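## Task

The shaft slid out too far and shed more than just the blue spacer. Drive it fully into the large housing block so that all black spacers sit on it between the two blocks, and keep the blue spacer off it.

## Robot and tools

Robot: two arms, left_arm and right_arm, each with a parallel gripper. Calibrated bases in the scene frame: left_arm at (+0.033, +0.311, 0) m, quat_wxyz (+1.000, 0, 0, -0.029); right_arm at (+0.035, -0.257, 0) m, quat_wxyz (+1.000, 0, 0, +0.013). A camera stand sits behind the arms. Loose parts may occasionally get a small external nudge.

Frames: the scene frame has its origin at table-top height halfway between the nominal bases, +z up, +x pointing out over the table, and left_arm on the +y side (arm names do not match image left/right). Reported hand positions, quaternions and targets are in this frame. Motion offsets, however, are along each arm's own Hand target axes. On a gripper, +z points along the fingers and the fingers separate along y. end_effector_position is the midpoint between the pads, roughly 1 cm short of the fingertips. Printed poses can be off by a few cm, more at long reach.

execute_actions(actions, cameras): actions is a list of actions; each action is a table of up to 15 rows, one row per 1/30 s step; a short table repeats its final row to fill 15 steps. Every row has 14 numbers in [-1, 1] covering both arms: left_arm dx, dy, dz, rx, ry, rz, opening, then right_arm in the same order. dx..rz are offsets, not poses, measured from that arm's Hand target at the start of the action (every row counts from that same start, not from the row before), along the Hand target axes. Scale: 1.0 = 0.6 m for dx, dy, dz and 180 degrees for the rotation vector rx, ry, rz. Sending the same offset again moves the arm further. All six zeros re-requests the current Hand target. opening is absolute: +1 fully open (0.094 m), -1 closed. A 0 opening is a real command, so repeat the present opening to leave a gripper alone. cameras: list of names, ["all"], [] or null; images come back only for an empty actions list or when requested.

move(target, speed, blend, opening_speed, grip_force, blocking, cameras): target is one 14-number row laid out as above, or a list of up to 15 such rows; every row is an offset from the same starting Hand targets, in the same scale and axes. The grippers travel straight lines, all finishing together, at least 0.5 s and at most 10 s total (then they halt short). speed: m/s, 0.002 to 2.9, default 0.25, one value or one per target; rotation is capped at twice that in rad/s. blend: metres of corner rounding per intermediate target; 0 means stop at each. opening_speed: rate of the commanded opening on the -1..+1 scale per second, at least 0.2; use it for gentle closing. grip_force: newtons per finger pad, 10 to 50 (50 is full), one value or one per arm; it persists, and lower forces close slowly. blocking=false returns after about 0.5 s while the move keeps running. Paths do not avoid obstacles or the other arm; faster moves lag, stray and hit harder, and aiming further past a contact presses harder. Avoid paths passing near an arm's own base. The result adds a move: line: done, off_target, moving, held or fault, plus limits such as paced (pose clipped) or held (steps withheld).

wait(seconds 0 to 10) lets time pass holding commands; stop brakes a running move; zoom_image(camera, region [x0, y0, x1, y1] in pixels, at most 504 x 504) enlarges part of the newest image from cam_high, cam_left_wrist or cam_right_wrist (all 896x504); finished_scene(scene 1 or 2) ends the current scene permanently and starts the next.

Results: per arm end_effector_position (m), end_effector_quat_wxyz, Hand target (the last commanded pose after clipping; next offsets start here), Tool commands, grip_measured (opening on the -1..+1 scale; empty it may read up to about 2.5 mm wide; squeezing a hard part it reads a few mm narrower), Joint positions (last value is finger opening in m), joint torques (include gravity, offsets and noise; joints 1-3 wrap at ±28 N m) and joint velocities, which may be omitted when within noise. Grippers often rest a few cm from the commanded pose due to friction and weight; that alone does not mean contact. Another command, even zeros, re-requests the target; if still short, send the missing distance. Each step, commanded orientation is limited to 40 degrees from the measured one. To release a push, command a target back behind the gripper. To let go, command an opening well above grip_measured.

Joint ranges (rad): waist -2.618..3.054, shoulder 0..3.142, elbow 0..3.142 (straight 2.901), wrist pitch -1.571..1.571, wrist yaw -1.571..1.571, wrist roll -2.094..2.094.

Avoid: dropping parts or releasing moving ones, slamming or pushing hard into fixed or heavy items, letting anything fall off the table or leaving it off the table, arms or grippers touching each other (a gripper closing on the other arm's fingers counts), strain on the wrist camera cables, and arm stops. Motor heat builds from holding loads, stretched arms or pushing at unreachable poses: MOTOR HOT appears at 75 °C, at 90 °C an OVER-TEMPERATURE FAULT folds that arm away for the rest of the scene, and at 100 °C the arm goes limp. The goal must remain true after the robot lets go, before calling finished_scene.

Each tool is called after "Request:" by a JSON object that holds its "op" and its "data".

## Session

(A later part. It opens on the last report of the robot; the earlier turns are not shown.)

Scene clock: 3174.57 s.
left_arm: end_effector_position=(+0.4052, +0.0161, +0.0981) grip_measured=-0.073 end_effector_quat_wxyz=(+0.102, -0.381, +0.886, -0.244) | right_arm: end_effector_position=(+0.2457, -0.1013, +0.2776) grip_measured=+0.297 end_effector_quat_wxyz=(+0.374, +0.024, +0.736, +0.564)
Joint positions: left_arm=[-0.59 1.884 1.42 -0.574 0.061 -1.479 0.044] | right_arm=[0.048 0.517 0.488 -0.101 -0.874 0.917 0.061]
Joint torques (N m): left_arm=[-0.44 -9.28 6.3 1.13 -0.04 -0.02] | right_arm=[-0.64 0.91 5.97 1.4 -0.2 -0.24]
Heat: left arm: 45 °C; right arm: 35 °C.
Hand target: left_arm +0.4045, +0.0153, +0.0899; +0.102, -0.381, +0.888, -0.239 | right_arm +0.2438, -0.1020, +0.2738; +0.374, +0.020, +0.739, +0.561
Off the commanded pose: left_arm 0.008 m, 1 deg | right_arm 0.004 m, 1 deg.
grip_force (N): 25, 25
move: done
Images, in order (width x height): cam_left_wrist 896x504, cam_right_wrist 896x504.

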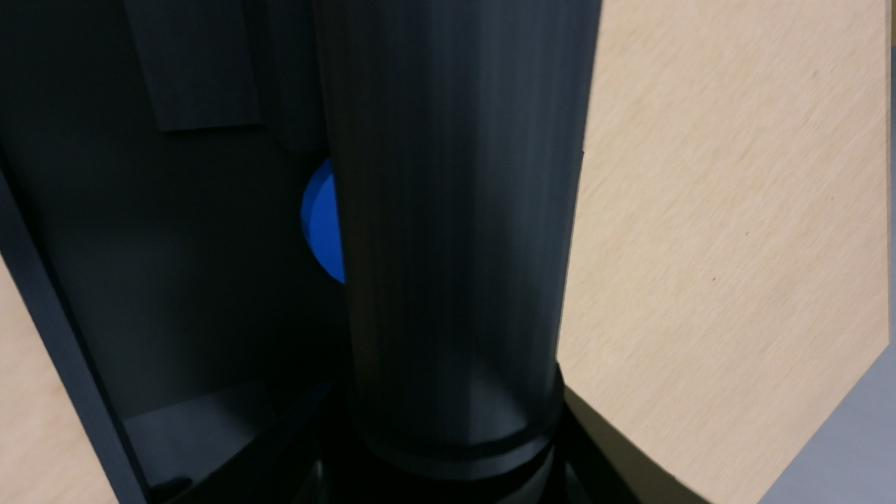

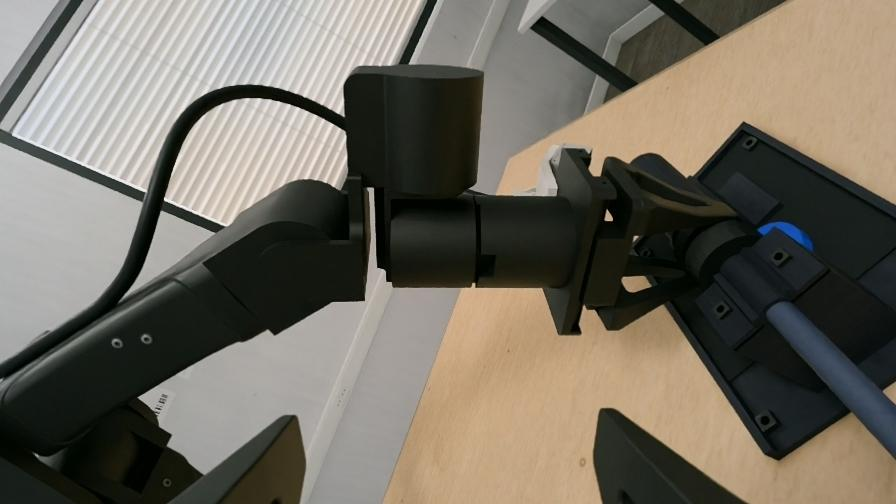

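Request:
{"op": "move", "data": {"target": [0.0005, -0.0052, 0.0012, 0, 0, 0, -0.2, 0, 0, 0, 0, 0, 0, 0.3], "speed": 0.02, "cameras": ["cam_left_wrist"]}}

Scene clock: 3194.90 s.
left_arm: end_effector_position=(+0.4057, +0.0157, +0.0959) grip_measured=-0.073 end_effector_quat_wxyz=(+0.101, -0.382, +0.886, -0.243) | right_arm: end_effector_position=(+0.2457, -0.1013, +0.2776) grip_measured=+0.297 end_effector_quat_wxyz=(+0.374, +0.024, +0.736, +0.564)
Joint positions: left_arm=[-0.59 1.89 1.42 -0.571 0.061 -1.479 0.044] | right_arm=[0.048 0.517 0.488 -0.101 -0.874 0.917 0.061]
Joint torques (N m): left_arm=[-0.58 -8.96 7.64 1.04 -0.05 -0.04] | right_arm=[-0.64 0.94 5.98 1.41 -0.21 -0.24]
Heat: left arm: 42 °C; right arm: 35 °C.
Hand target: left_arm +0.4064, +0.0130, +0.0909; +0.102, -0.381, +0.888, -0.239 | right_arm +0.2438, -0.1020, +0.2738; +0.374, +0.020, +0.739, +0.561
Off the commanded pose: left_arm 0.006 m, 1 deg | right_arm 0.004 m, 1 deg.
grip_force (N): 25, 25
move: done
Images, in order (width x height): cam_left_wrist 896x504.

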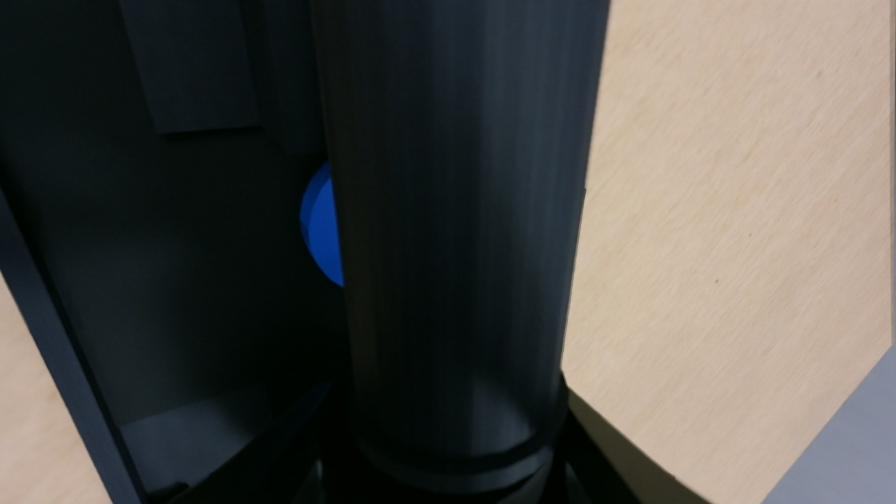

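Request:
{"op": "move", "data": {"target": [0.0007, -0.0186, -0.0258, 0, 0, 0, -0.2, 0, 0, 0, 0, 0, 0, 0.3], "speed": 0.04, "cameras": []}}

Scene clock: 3218.87 s.
left_arm: end_effector_position=(+0.4031, +0.0163, +0.1020) grip_measured=-0.073 end_effector_quat_wxyz=(+0.096, -0.382, +0.889, -0.235) | right_arm: end_effector_position=(+0.2457, -0.1013, +0.2776) grip_measured=+0.297 end_effector_quat_wxyz=(+0.374, +0.024, +0.736, +0.564)
Joint positions: left_arm=[-0.593 1.89 1.454 -0.624 0.061 -1.479 0.044] | right_arm=[0.048 0.517 0.488 -0.101 -0.874 0.917 0.061]
Joint torques (N m): left_arm=[-0.44 -9.76 10.24 0.87 -0.06 -0.06] | right_arm=[-0.64 0.94 5.98 1.4 -0.2 -0.24]
Heat: left arm: 40 °C; right arm: 35 °C.
Hand target: left_arm +0.4076, +0.0114, +0.1099; +0.102, -0.381, +0.887, -0.239 | right_arm +0.2438, -0.1020, +0.2738; +0.374, +0.020, +0.739, +0.561
Off the commanded pose: left_arm 0.010 m, 1 deg | right_arm 0.004 m, 1 deg.
grip_force (N): 25, 25
move: done
No camera images: "cameras" was empty.

Request:
{"op": "move", "data": {"target": [-0.0007, 0.0155, 0.0225, 0.006, 0, 0, -0.2, 0, 0, 0, 0, 0, 0, 0.3], "speed": 0.03, "cameras": ["cam_left_wrist"]}}

Scene clock: 3257.53 s.
left_arm: end_effector_position=(+0.4082, +0.0124, +0.0999) grip_measured=-0.073 end_effector_quat_wxyz=(+0.105, -0.379, +0.885, -0.250) | right_arm: end_effector_position=(+0.2457, -0.1013, +0.2776) grip_measured=+0.297 end_effector_quat_wxyz=(+0.374, +0.024, +0.736, +0.564)
Joint positions: left_arm=[-0.593 1.89 1.427 -0.562 0.061 -1.479 0.044] | right_arm=[0.048 0.517 0.488 -0.101 -0.874 0.917 0.061]
Joint torques (N m): left_arm=[-0.38 -10.09 5.85 1.18 -0.03 -0.04] | right_arm=[-0.64 0.94 5.98 1.39 -0.21 -0.24]
Heat: left arm: 41 °C; right arm: 35 °C.
Hand target: left_arm +0.4069, +0.0127, +0.0935; +0.106, -0.380, +0.885, -0.247 | right_arm +0.2438, -0.1020, +0.2738; +0.374, +0.020, +0.739, +0.561
Off the commanded pose: left_arm 0.006 m, 0 deg | right_arm 0.004 m, 1 deg.
grip_force (N): 25, 25
move: done
Images, in order (width x height): cam_left_wrist 896x504.

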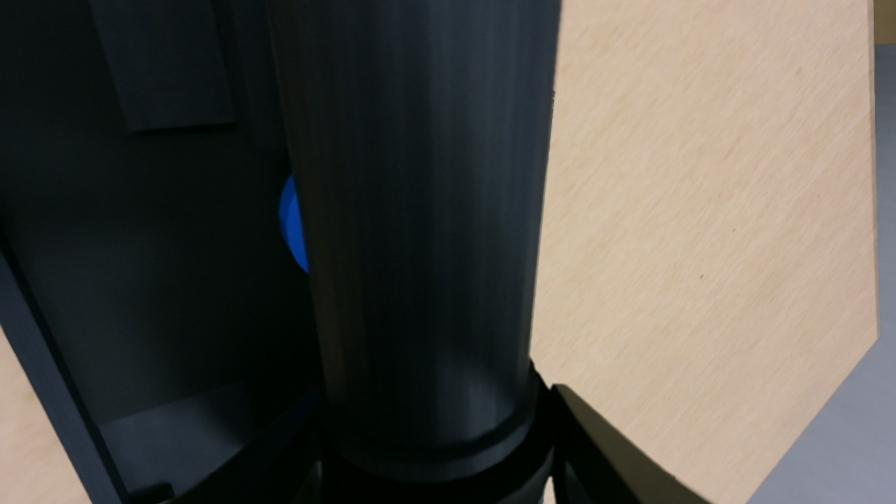

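Request:
{"op": "move", "data": {"target": [0, 0, 0, -0.0045, 0, 0, -0.2, 0, 0, 0, 0, 0, 0, 0.3], "speed": 0.03, "cameras": ["cam_left_wrist", "cam_right_wrist"]}}

Scene clock: 3265.17 s.
left_arm: end_effector_position=(+0.4082, +0.0124, +0.0999) grip_measured=-0.073 end_effector_quat_wxyz=(+0.105, -0.379, +0.885, -0.250) | right_arm: end_effector_position=(+0.2457, -0.1013, +0.2776) grip_measured=+0.297 end_effector_quat_wxyz=(+0.374, +0.024, +0.736, +0.564)
Joint positions: left_arm=[-0.593 1.89 1.427 -0.562 0.061 -1.479 0.044] | right_arm=[0.048 0.517 0.488 -0.101 -0.874 0.917 0.061]
Joint torques (N m): left_arm=[-0.35 -9.26 7.38 0.95 -0.05 -0.04] | right_arm=[-0.62 0.92 5.98 1.41 -0.21 -0.24]
Heat: left arm: 40 °C; right arm: 35 °C.
Hand target: left_arm +0.4069, +0.0127, +0.0935; +0.103, -0.380, +0.887, -0.241 | right_arm +0.2438, -0.1020, +0.2738; +0.374, +0.020, +0.739, +0.561
Off the commanded pose: left_arm 0.007 m, 1 deg | right_arm 0.004 m, 1 deg.
grip_force (N): 25, 25
move: done
Images, in order (width x height): cam_left_wrist 896x504, cam_right_wrist 896x504.

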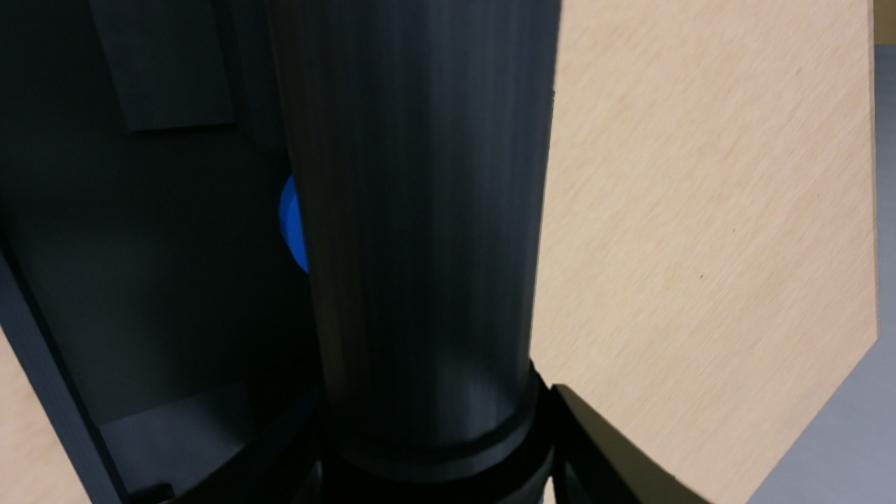

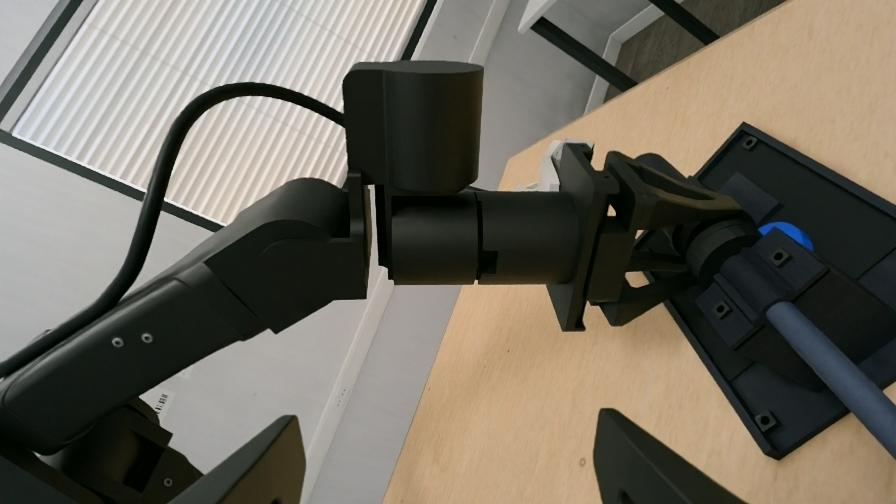

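Request:
{"op": "move", "data": {"target": [0, 0, 0, -0.003, 0, 0, -0.2, 0, 0, 0, 0, 0, 0, 0.3], "speed": 0.03, "cameras": []}}

Scene clock: 3270.50 s.
left_arm: end_effector_position=(+0.4066, +0.0136, +0.0959) grip_measured=-0.073 end_effector_quat_wxyz=(+0.101, -0.380, +0.886, -0.244) | right_arm: end_effector_position=(+0.2457, -0.1013, +0.2776) grip_measured=+0.297 end_effector_quat_wxyz=(+0.374, +0.024, +0.736, +0.564)
Joint positions: left_arm=[-0.593 1.896 1.427 -0.57 0.061 -1.479 0.044] | right_arm=[0.048 0.517 0.488 -0.101 -0.874 0.917 0.061]
Joint torques (N m): left_arm=[-0.39 -9.32 8.44 0.88 -0.06 -0.04] | right_arm=[-0.61 0.94 6 1.4 -0.21 -0.25]
Heat: left arm: 40 °C; right arm: 35 °C.
Hand target: left_arm +0.4069, +0.0127, +0.0936; +0.102, -0.381, +0.888, -0.237 | right_arm +0.2438, -0.1020, +0.2738; +0.374, +0.020, +0.739, +0.561
Off the commanded pose: left_arm 0.003 m, 1 deg | right_arm 0.004 m, 1 deg.
grip_force (N): 25, 25
move: done
No camera images: "cameras" was empty.

Request:
{"op": "move", "data": {"target": [0, -0.0042, -0.0072, 0, 0, 0, -0.2, 0, 0, 0, 0, 0, 0, 0.3], "speed": 0.03, "cameras": []}}

Scene clock: 3283.23 s.
left_arm: end_effector_position=(+0.4062, +0.0140, +0.0955) grip_measured=-0.073 end_effector_quat_wxyz=(+0.101, -0.381, +0.887, -0.243) | right_arm: end_effector_position=(+0.2457, -0.1013, +0.2776) grip_measured=+0.297 end_effector_quat_wxyz=(+0.374, +0.024, +0.736, +0.564)
Joint positions: left_arm=[-0.593 1.896 1.427 -0.573 0.061 -1.479 0.044] | right_arm=[0.048 0.517 0.488 -0.101 -0.874 0.917 0.061]
Joint torques (N m): left_arm=[-0.4 -9.72 9.63 0.74 -0.06 -0.04] | right_arm=[-0.62 0.92 5.97 1.4 -0.2 -0.24]
Heat: left arm: 40 °C; right arm: 35 °C.
Hand target: left_arm +0.4070, +0.0126, +0.0986; +0.102, -0.381, +0.888, -0.237 | right_arm +0.2438, -0.1020, +0.2738; +0.374, +0.020, +0.739, +0.561
Off the commanded pose: left_arm 0.003 m, 1 deg | right_arm 0.004 m, 1 deg.
grip_force (N): 25, 25
move: done
No camera images: "cameras" was empty.

Request:
{"op": "move", "data": {"target": [0, -0.0026, -0.0044, 0.001, 0, 0, -0.2, 0, 0, 0, 0, 0, 0, 0.3], "speed": 0.03, "cameras": []}}

Request:
{"op": "move", "data": {"target": [0, -0.0017, -0.0029, 0.001, 0, 0, -0.2, 0, 0, 0, 0, 0, 0, 0.3], "speed": 0.03, "cameras": []}}

Scene clock: 3293.90 s.
left_arm: end_effector_position=(+0.4060, +0.0141, +0.0954) grip_measured=-0.073 end_effector_quat_wxyz=(+0.100, -0.381, +0.887, -0.243) | right_arm: end_effector_position=(+0.2457, -0.1013, +0.2776) grip_measured=+0.297 end_effector_quat_wxyz=(+0.374, +0.024, +0.736, +0.564)
Joint positions: left_arm=[-0.593 1.896 1.427 -0.574 0.061 -1.479 0.044] | right_arm=[0.048 0.517 0.488 -0.101 -0.874 0.917 0.061]
Joint torques (N m): left_arm=[-0.39 -10.13 10 0.71 -0.06 -0.04] | right_arm=[-0.64 0.94 5.98 1.4 -0.2 -0.24]
Heat: left arm: 40 °C; right arm: 35 °C.
Hand target: left_arm +0.4070, +0.0126, +0.1016; +0.102, -0.381, +0.888, -0.238 | right_arm +0.2438, -0.1020, +0.2738; +0.374, +0.020, +0.739, +0.561
Off the commanded pose: left_arm 0.007 m, 1 deg | right_arm 0.004 m, 1 deg.
grip_force (N): 25, 25
move: done
No camera images: "cameras" was empty.

Scene clock: 3294.60 s.
left_arm: end_effector_position=(+0.4060, +0.0141, +0.0954) grip_measured=-0.073 end_effector_quat_wxyz=(+0.100, -0.381, +0.887, -0.243) | right_arm: end_effector_position=(+0.2457, -0.1013, +0.2776) grip_measured=+0.297 end_effector_quat_wxyz=(+0.374, +0.024, +0.736, +0.564)
Joint positions: left_arm=[-0.593 1.896 1.427 -0.574 0.061 -1.479 0.044] | right_arm=[0.048 0.517 0.488 -0.101 -0.874 0.917 0.061]
Joint torques (N m): left_arm=[-0.38 -10.47 10.11 0.69 -0.05 -0.04] | right_arm=[-0.62 0.92 5.97 1.4 -0.21 -0.24]
Heat: left arm: 40 °C; right arm: 35 °C.
Hand target: left_arm +0.4070, +0.0126, +0.1037; +0.103, -0.381, +0.887, -0.239 | right_arm +0.2438, -0.1020, +0.2738; +0.374, +0.020, +0.739, +0.561
Off the commanded pose: left_arm 0.008 m, 0 deg | right_arm 0.004 m, 1 deg.
grip_force (N): 25, 25
move: done
No camera images: "cameras" was empty.

Request:
{"op": "move", "data": {"target": [0, -0.0021, -0.0036, 0.0005, 0, 0, -0.2, 0, 0, 0, 0, 0, 0, 0.3], "speed": 0.03, "cameras": []}}

Request:
{"op": "move", "data": {"target": [0, -0.0017, -0.0029, 0.0005, 0, 0, -0.2, 0, 0, 0, 0, 0, 0, 0.3], "speed": 0.03, "cameras": []}}

Scene clock: 3304.33 s.
left_arm: end_effector_position=(+0.4053, +0.0147, +0.0964) grip_measured=-0.073 end_effector_quat_wxyz=(+0.099, -0.381, +0.887, -0.240) | right_arm: end_effector_position=(+0.2457, -0.1013, +0.2776) grip_measured=+0.297 end_effector_quat_wxyz=(+0.374, +0.024, +0.736, +0.564)
Joint positions: left_arm=[-0.593 1.896 1.435 -0.587 0.061 -1.479 0.044] | right_arm=[0.048 0.517 0.488 -0.101 -0.874 0.917 0.061]
Joint torques (N m): left_arm=[-0.36 -10.7 9.94 0.74 -0.05 -0.04] | right_arm=[-0.62 0.95 5.97 1.4 -0.21 -0.24]
Heat: left arm: 41 °C; right arm: 35 °C.
Hand target: left_arm +0.4070, +0.0126, +0.1061; +0.103, -0.381, +0.887, -0.240 | right_arm +0.2438, -0.1020, +0.2738; +0.374, +0.020, +0.739, +0.561
Off the commanded pose: left_arm 0.010 m, 0 deg | right_arm 0.004 m, 1 deg.
grip_force (N): 25, 25
move: done
No camera images: "cameras" was empty.

Scene clock: 3305.03 s.
left_arm: end_effector_position=(+0.4052, +0.0148, +0.0963) grip_measured=-0.073 end_effector_quat_wxyz=(+0.099, -0.381, +0.887, -0.240) | right_arm: end_effector_position=(+0.2457, -0.1013, +0.2776) grip_measured=+0.297 end_effector_quat_wxyz=(+0.374, +0.024, +0.736, +0.564)
Joint positions: left_arm=[-0.593 1.896 1.435 -0.588 0.061 -1.479 0.044] | right_arm=[0.048 0.517 0.488 -0.101 -0.874 0.917 0.061]
Joint torques (N m): left_arm=[-0.36 -10.95 10.26 0.69 -0.04 -0.04] | right_arm=[-0.64 0.9 6 1.41 -0.21 -0.24]
Heat: left arm: 41 °C; right arm: 35 °C.
Hand target: left_arm +0.4070, +0.0126, +0.1081; +0.103, -0.380, +0.887, -0.241 | right_arm +0.2438, -0.1020, +0.2738; +0.374, +0.020, +0.739, +0.561
Off the commanded pose: left_arm 0.012 m, 1 deg | right_arm 0.004 m, 1 deg.
grip_force (N): 25, 25
move: off_target (left_arm)
No camera images: "cameras" was empty.

Request:
{"op": "move", "data": {"target": [0, -0.0021, -0.0036, 0.003, 0, 0, -0.2, 0, 0, 0, 0, 0, 0, 0.3], "speed": 0.03, "cameras": []}}

Request:
{"op": "move", "data": {"target": [0, 0, 0, 0.003, 0, 0, -0.2, 0, 0, 0, 0, 0, 0, 0.3], "speed": 0.03, "cameras": []}}

Scene clock: 3314.50 s.
left_arm: end_effector_position=(+0.4052, +0.0148, +0.0963) grip_measured=-0.073 end_effector_quat_wxyz=(+0.099, -0.381, +0.887, -0.240) | right_arm: end_effector_position=(+0.2457, -0.1013, +0.2776) grip_measured=+0.297 end_effector_quat_wxyz=(+0.374, +0.024, +0.736, +0.564)
Joint positions: left_arm=[-0.593 1.896 1.435 -0.588 0.061 -1.479 0.044] | right_arm=[0.048 0.517 0.488 -0.101 -0.874 0.917 0.061]
Joint torques (N m): left_arm=[-0.34 -11.69 9.78 0.75 -0.03 -0.04] | right_arm=[-0.64 0.94 5.98 1.4 -0.21 -0.25]
Heat: left arm: 41 °C; right arm: 35 °C.
Hand target: left_arm +0.4070, +0.0126, +0.1106; +0.105, -0.380, +0.886, -0.245 | right_arm +0.2438, -0.1020, +0.2738; +0.374, +0.020, +0.739, +0.561
Off the commanded pose: left_arm 0.015 m, 1 deg | right_arm 0.004 m, 1 deg.
grip_force (N): 25, 25
move: off_target (left_arm)
No camera images: "cameras" was empty.

Scene clock: 3315.20 s.
left_arm: end_effector_position=(+0.4052, +0.0148, +0.0963) grip_measured=-0.073 end_effector_quat_wxyz=(+0.099, -0.381, +0.887, -0.240) | right_arm: end_effector_position=(+0.2457, -0.1013, +0.2776) grip_measured=+0.297 end_effector_quat_wxyz=(+0.374, +0.024, +0.736, +0.564)
Joint positions: left_arm=[-0.593 1.896 1.435 -0.588 0.061 -1.479 0.044] | right_arm=[0.048 0.517 0.488 -0.101 -0.874 0.917 0.061]
Joint torques (N m): left_arm=[-0.31 -12.27 8.7 0.88 -0.02 -0.04] | right_arm=[-0.62 0.94 5.98 1.41 -0.21 -0.24]
Heat: left arm: 41 °C; right arm: 35 °C.
Hand target: left_arm +0.4070, +0.0126, +0.1106; +0.107, -0.379, +0.885, -0.249 | right_arm +0.2438, -0.1020, +0.2738; +0.374, +0.020, +0.739, +0.561
Off the commanded pose: left_arm 0.015 m, 1 deg | right_arm 0.004 m, 1 deg.
grip_force (N): 25, 25
move: off_target (left_arm)
No camera images: "cameras" was empty.

Request:
{"op": "move", "data": {"target": [0, -0.0021, -0.0036, 0.002, 0, 0, -0.2, 0, 0, 0, 0, 0, 0, 0.3], "speed": 0.03, "cameras": []}}

Request:
{"op": "move", "data": {"target": [0, -0.0021, -0.0036, 0.001, 0, 0, -0.2, 0, 0, 0, 0, 0, 0, 0.3], "speed": 0.03, "cameras": []}}

Scene clock: 3320.80 s.
left_arm: end_effector_position=(+0.4052, +0.0148, +0.0963) grip_measured=-0.073 end_effector_quat_wxyz=(+0.099, -0.381, +0.887, -0.240) | right_arm: end_effector_position=(+0.2457, -0.1013, +0.2776) grip_measured=+0.297 end_effector_quat_wxyz=(+0.374, +0.024, +0.736, +0.564)
Joint positions: left_arm=[-0.593 1.896 1.435 -0.588 0.061 -1.479 0.044] | right_arm=[0.048 0.517 0.488 -0.101 -0.874 0.917 0.061]
Joint torques (N m): left_arm=[-0.27 -12.89 8.55 0.9 -0.02 -0.04] | right_arm=[-0.64 0.92 5.98 1.41 -0.21 -0.24]
Heat: left arm: 42 °C; right arm: 35 °C.
Hand target: left_arm +0.4070, +0.0127, +0.1131; +0.108, -0.379, +0.884, -0.252 | right_arm +0.2438, -0.1020, +0.2738; +0.374, +0.020, +0.739, +0.561
Off the commanded pose: left_arm 0.017 m, 2 deg | right_arm 0.004 m, 1 deg.
grip_force (N): 25, 25
move: off_target (left_arm)
No camera images: "cameras" was empty.

Scene clock: 3321.50 s.
left_arm: end_effector_position=(+0.4052, +0.0148, +0.0963) grip_measured=-0.073 end_effector_quat_wxyz=(+0.099, -0.381, +0.887, -0.240) | right_arm: end_effector_position=(+0.2457, -0.1013, +0.2776) grip_measured=+0.297 end_effector_quat_wxyz=(+0.374, +0.024, +0.736, +0.564)
Joint positions: left_arm=[-0.593 1.896 1.435 -0.588 0.061 -1.479 0.044] | right_arm=[0.048 0.517 0.488 -0.101 -0.874 0.917 0.061]
Joint torques (N m): left_arm=[-0.27 -13.29 8.77 0.86 -0.01 -0.05] | right_arm=[-0.65 0.95 5.98 1.4 -0.21 -0.24]
Heat: left arm: 42 °C; right arm: 35 °C.
Hand target: left_arm +0.4069, +0.0127, +0.1156; +0.109, -0.379, +0.883, -0.253 | right_arm +0.2438, -0.1020, +0.2738; +0.374, +0.020, +0.739, +0.561
Off the commanded pose: left_arm 0.019 m, 2 deg | right_arm 0.004 m, 1 deg.
grip_force (N): 25, 25
move: off_target (left_arm)
No camera images: "cameras" was empty.

Request:
{"op": "move", "data": {"target": [0, -0.0021, -0.0036, 0.0, 0, 0, -0.2, 0, 0, 0, 0, 0, 0, 0.3], "speed": 0.03, "cameras": []}}

Request:
{"op": "move", "data": {"target": [0, -0.0021, -0.0036, 0.0, 0, 0, -0.2, 0, 0, 0, 0, 0, 0, 0.3], "speed": 0.03, "cameras": []}}

Scene clock: 3333.53 s.
left_arm: end_effector_position=(+0.4052, +0.0148, +0.0963) grip_measured=-0.073 end_effector_quat_wxyz=(+0.099, -0.381, +0.887, -0.240) | right_arm: end_effector_position=(+0.2457, -0.1013, +0.2776) grip_measured=+0.297 end_effector_quat_wxyz=(+0.374, +0.024, +0.736, +0.564)
Joint positions: left_arm=[-0.593 1.896 1.435 -0.588 0.061 -1.479 0.044] | right_arm=[0.048 0.517 0.488 -0.101 -0.874 0.917 0.061]
Joint torques (N m): left_arm=[-0.27 -13.5 9.36 0.79 -0.02 -0.04] | right_arm=[-0.62 0.91 5.97 1.41 -0.21 -0.24]
Heat: left arm: 44 °C; right arm: 35 °C.
Hand target: left_arm +0.4069, +0.0128, +0.1181; +0.109, -0.379, +0.883, -0.253 | right_arm +0.2438, -0.1020, +0.2738; +0.374, +0.020, +0.739, +0.561
Off the commanded pose: left_arm 0.022 m, 2 deg | right_arm 0.004 m, 1 deg.
grip_force (N): 25, 25
move: off_target (left_arm)
No camera images: "cameras" was empty.

Scene clock: 3334.23 s.
left_arm: end_effector_position=(+0.4052, +0.0148, +0.0963) grip_measured=-0.073 end_effector_quat_wxyz=(+0.099, -0.381, +0.887, -0.240) | right_arm: end_effector_position=(+0.2457, -0.1013, +0.2776) grip_measured=+0.297 end_effector_quat_wxyz=(+0.374, +0.024, +0.736, +0.564)
Joint positions: left_arm=[-0.593 1.896 1.435 -0.588 0.061 -1.479 0.044] | right_arm=[0.048 0.517 0.488 -0.101 -0.874 0.917 0.061]
Joint velocities: left_arm=[-0.046 -0.002 0.007 0.022 0.007 -0.007 0] | right_arm=[within noise]
Joint torques (N m): left_arm=[-0.27 -13.7 9.94 0.72 -0.01 -0.04] | right_arm=[-0.64 0.94 5.98 1.41 -0.21 -0.24]
Heat: left arm: 44 °C; right arm: 35 °C.
Hand target: left_arm +0.4068, +0.0128, +0.1206; +0.109, -0.379, +0.883, -0.253 | right_arm +0.2438, -0.1020, +0.2738; +0.374, +0.020, +0.739, +0.561
Off the commanded pose: left_arm 0.024 m, 2 deg | right_arm 0.004 m, 1 deg.
grip_force (N): 25, 25
move: off_target (left_arm)
No camera images: "cameras" was empty.

Request:
{"op": "move", "data": {"target": [0, -0.0021, -0.0036, 0.0, 0, 0, -0.2, 0, 0, 0, 0, 0, 0, 0.3], "speed": 0.03, "cameras": []}}

Request:
{"op": "wait", "data": {"seconds": 1, "cameras": ["cam_left_wrist"]}}

Scene clock: 3339.53 s.
left_arm: end_effector_position=(+0.4047, +0.0152, +0.0974) grip_measured=-0.073 end_effector_quat_wxyz=(+0.098, -0.381, +0.888, -0.238) | right_arm: end_effector_position=(+0.2457, -0.1013, +0.2776) grip_measured=+0.297 end_effector_quat_wxyz=(+0.374, +0.024, +0.736, +0.564)
Joint positions: left_arm=[-0.593 1.896 1.442 -0.6 0.061 -1.479 0.044] | right_arm=[0.048 0.517 0.488 -0.101 -0.874 0.917 0.061]
Joint torques (N m): left_arm=[-0.25 -13.89 10.02 0.73 -0.01 -0.04] | right_arm=[-0.64 0.92 5.98 1.4 -0.21 -0.24]
Heat: left arm: 45 °C; right arm: 35 °C.
Hand target: left_arm +0.4068, +0.0128, +0.1233; +0.109, -0.379, +0.883, -0.253 | right_arm +0.2438, -0.1020, +0.2738; +0.374, +0.020, +0.739, +0.561
Off the commanded pose: left_arm 0.026 m, 2 deg | right_arm 0.004 m, 1 deg.
grip_force (N): 25, 25
move: off_target (left_arm)
No camera images: "cameras" was empty.

Scene clock: 3340.53 s.
left_arm: end_effector_position=(+0.4047, +0.0152, +0.0974) grip_measured=-0.073 end_effector_quat_wxyz=(+0.098, -0.381, +0.888, -0.238) | right_arm: end_effector_position=(+0.2457, -0.1013, +0.2776) grip_measured=+0.297 end_effector_quat_wxyz=(+0.374, +0.024, +0.736, +0.564)
Joint positions: left_arm=[-0.593 1.896 1.442 -0.6 0.061 -1.479 0.044] | right_arm=[0.048 0.517 0.488 -0.101 -0.874 0.917 0.061]
Joint torques (N m): left_arm=[-0.24 -13.89 9.99 0.74 -0.01 -0.05] | right_arm=[-0.64 0.92 5.97 1.41 -0.21 -0.24]
Heat: left arm: 45 °C; right arm: 35 °C.
Hand target: left_arm +0.4068, +0.0128, +0.1232; +0.109, -0.379, +0.883, -0.253 | right_arm +0.2438, -0.1020, +0.2738; +0.374, +0.020, +0.739, +0.561
Tool commands: left_gripper/opening=-0.2 right_gripper/opening=+0.3
Off the commanded pose: left_arm 0.026 m, 2 deg | right_arm 0.004 m, 1 deg.
grip_force (N): 25, 25
wait: 1.00 s; at rest by 0.17 s
Images, in order (width x height): cam_left_wrist 896x504.

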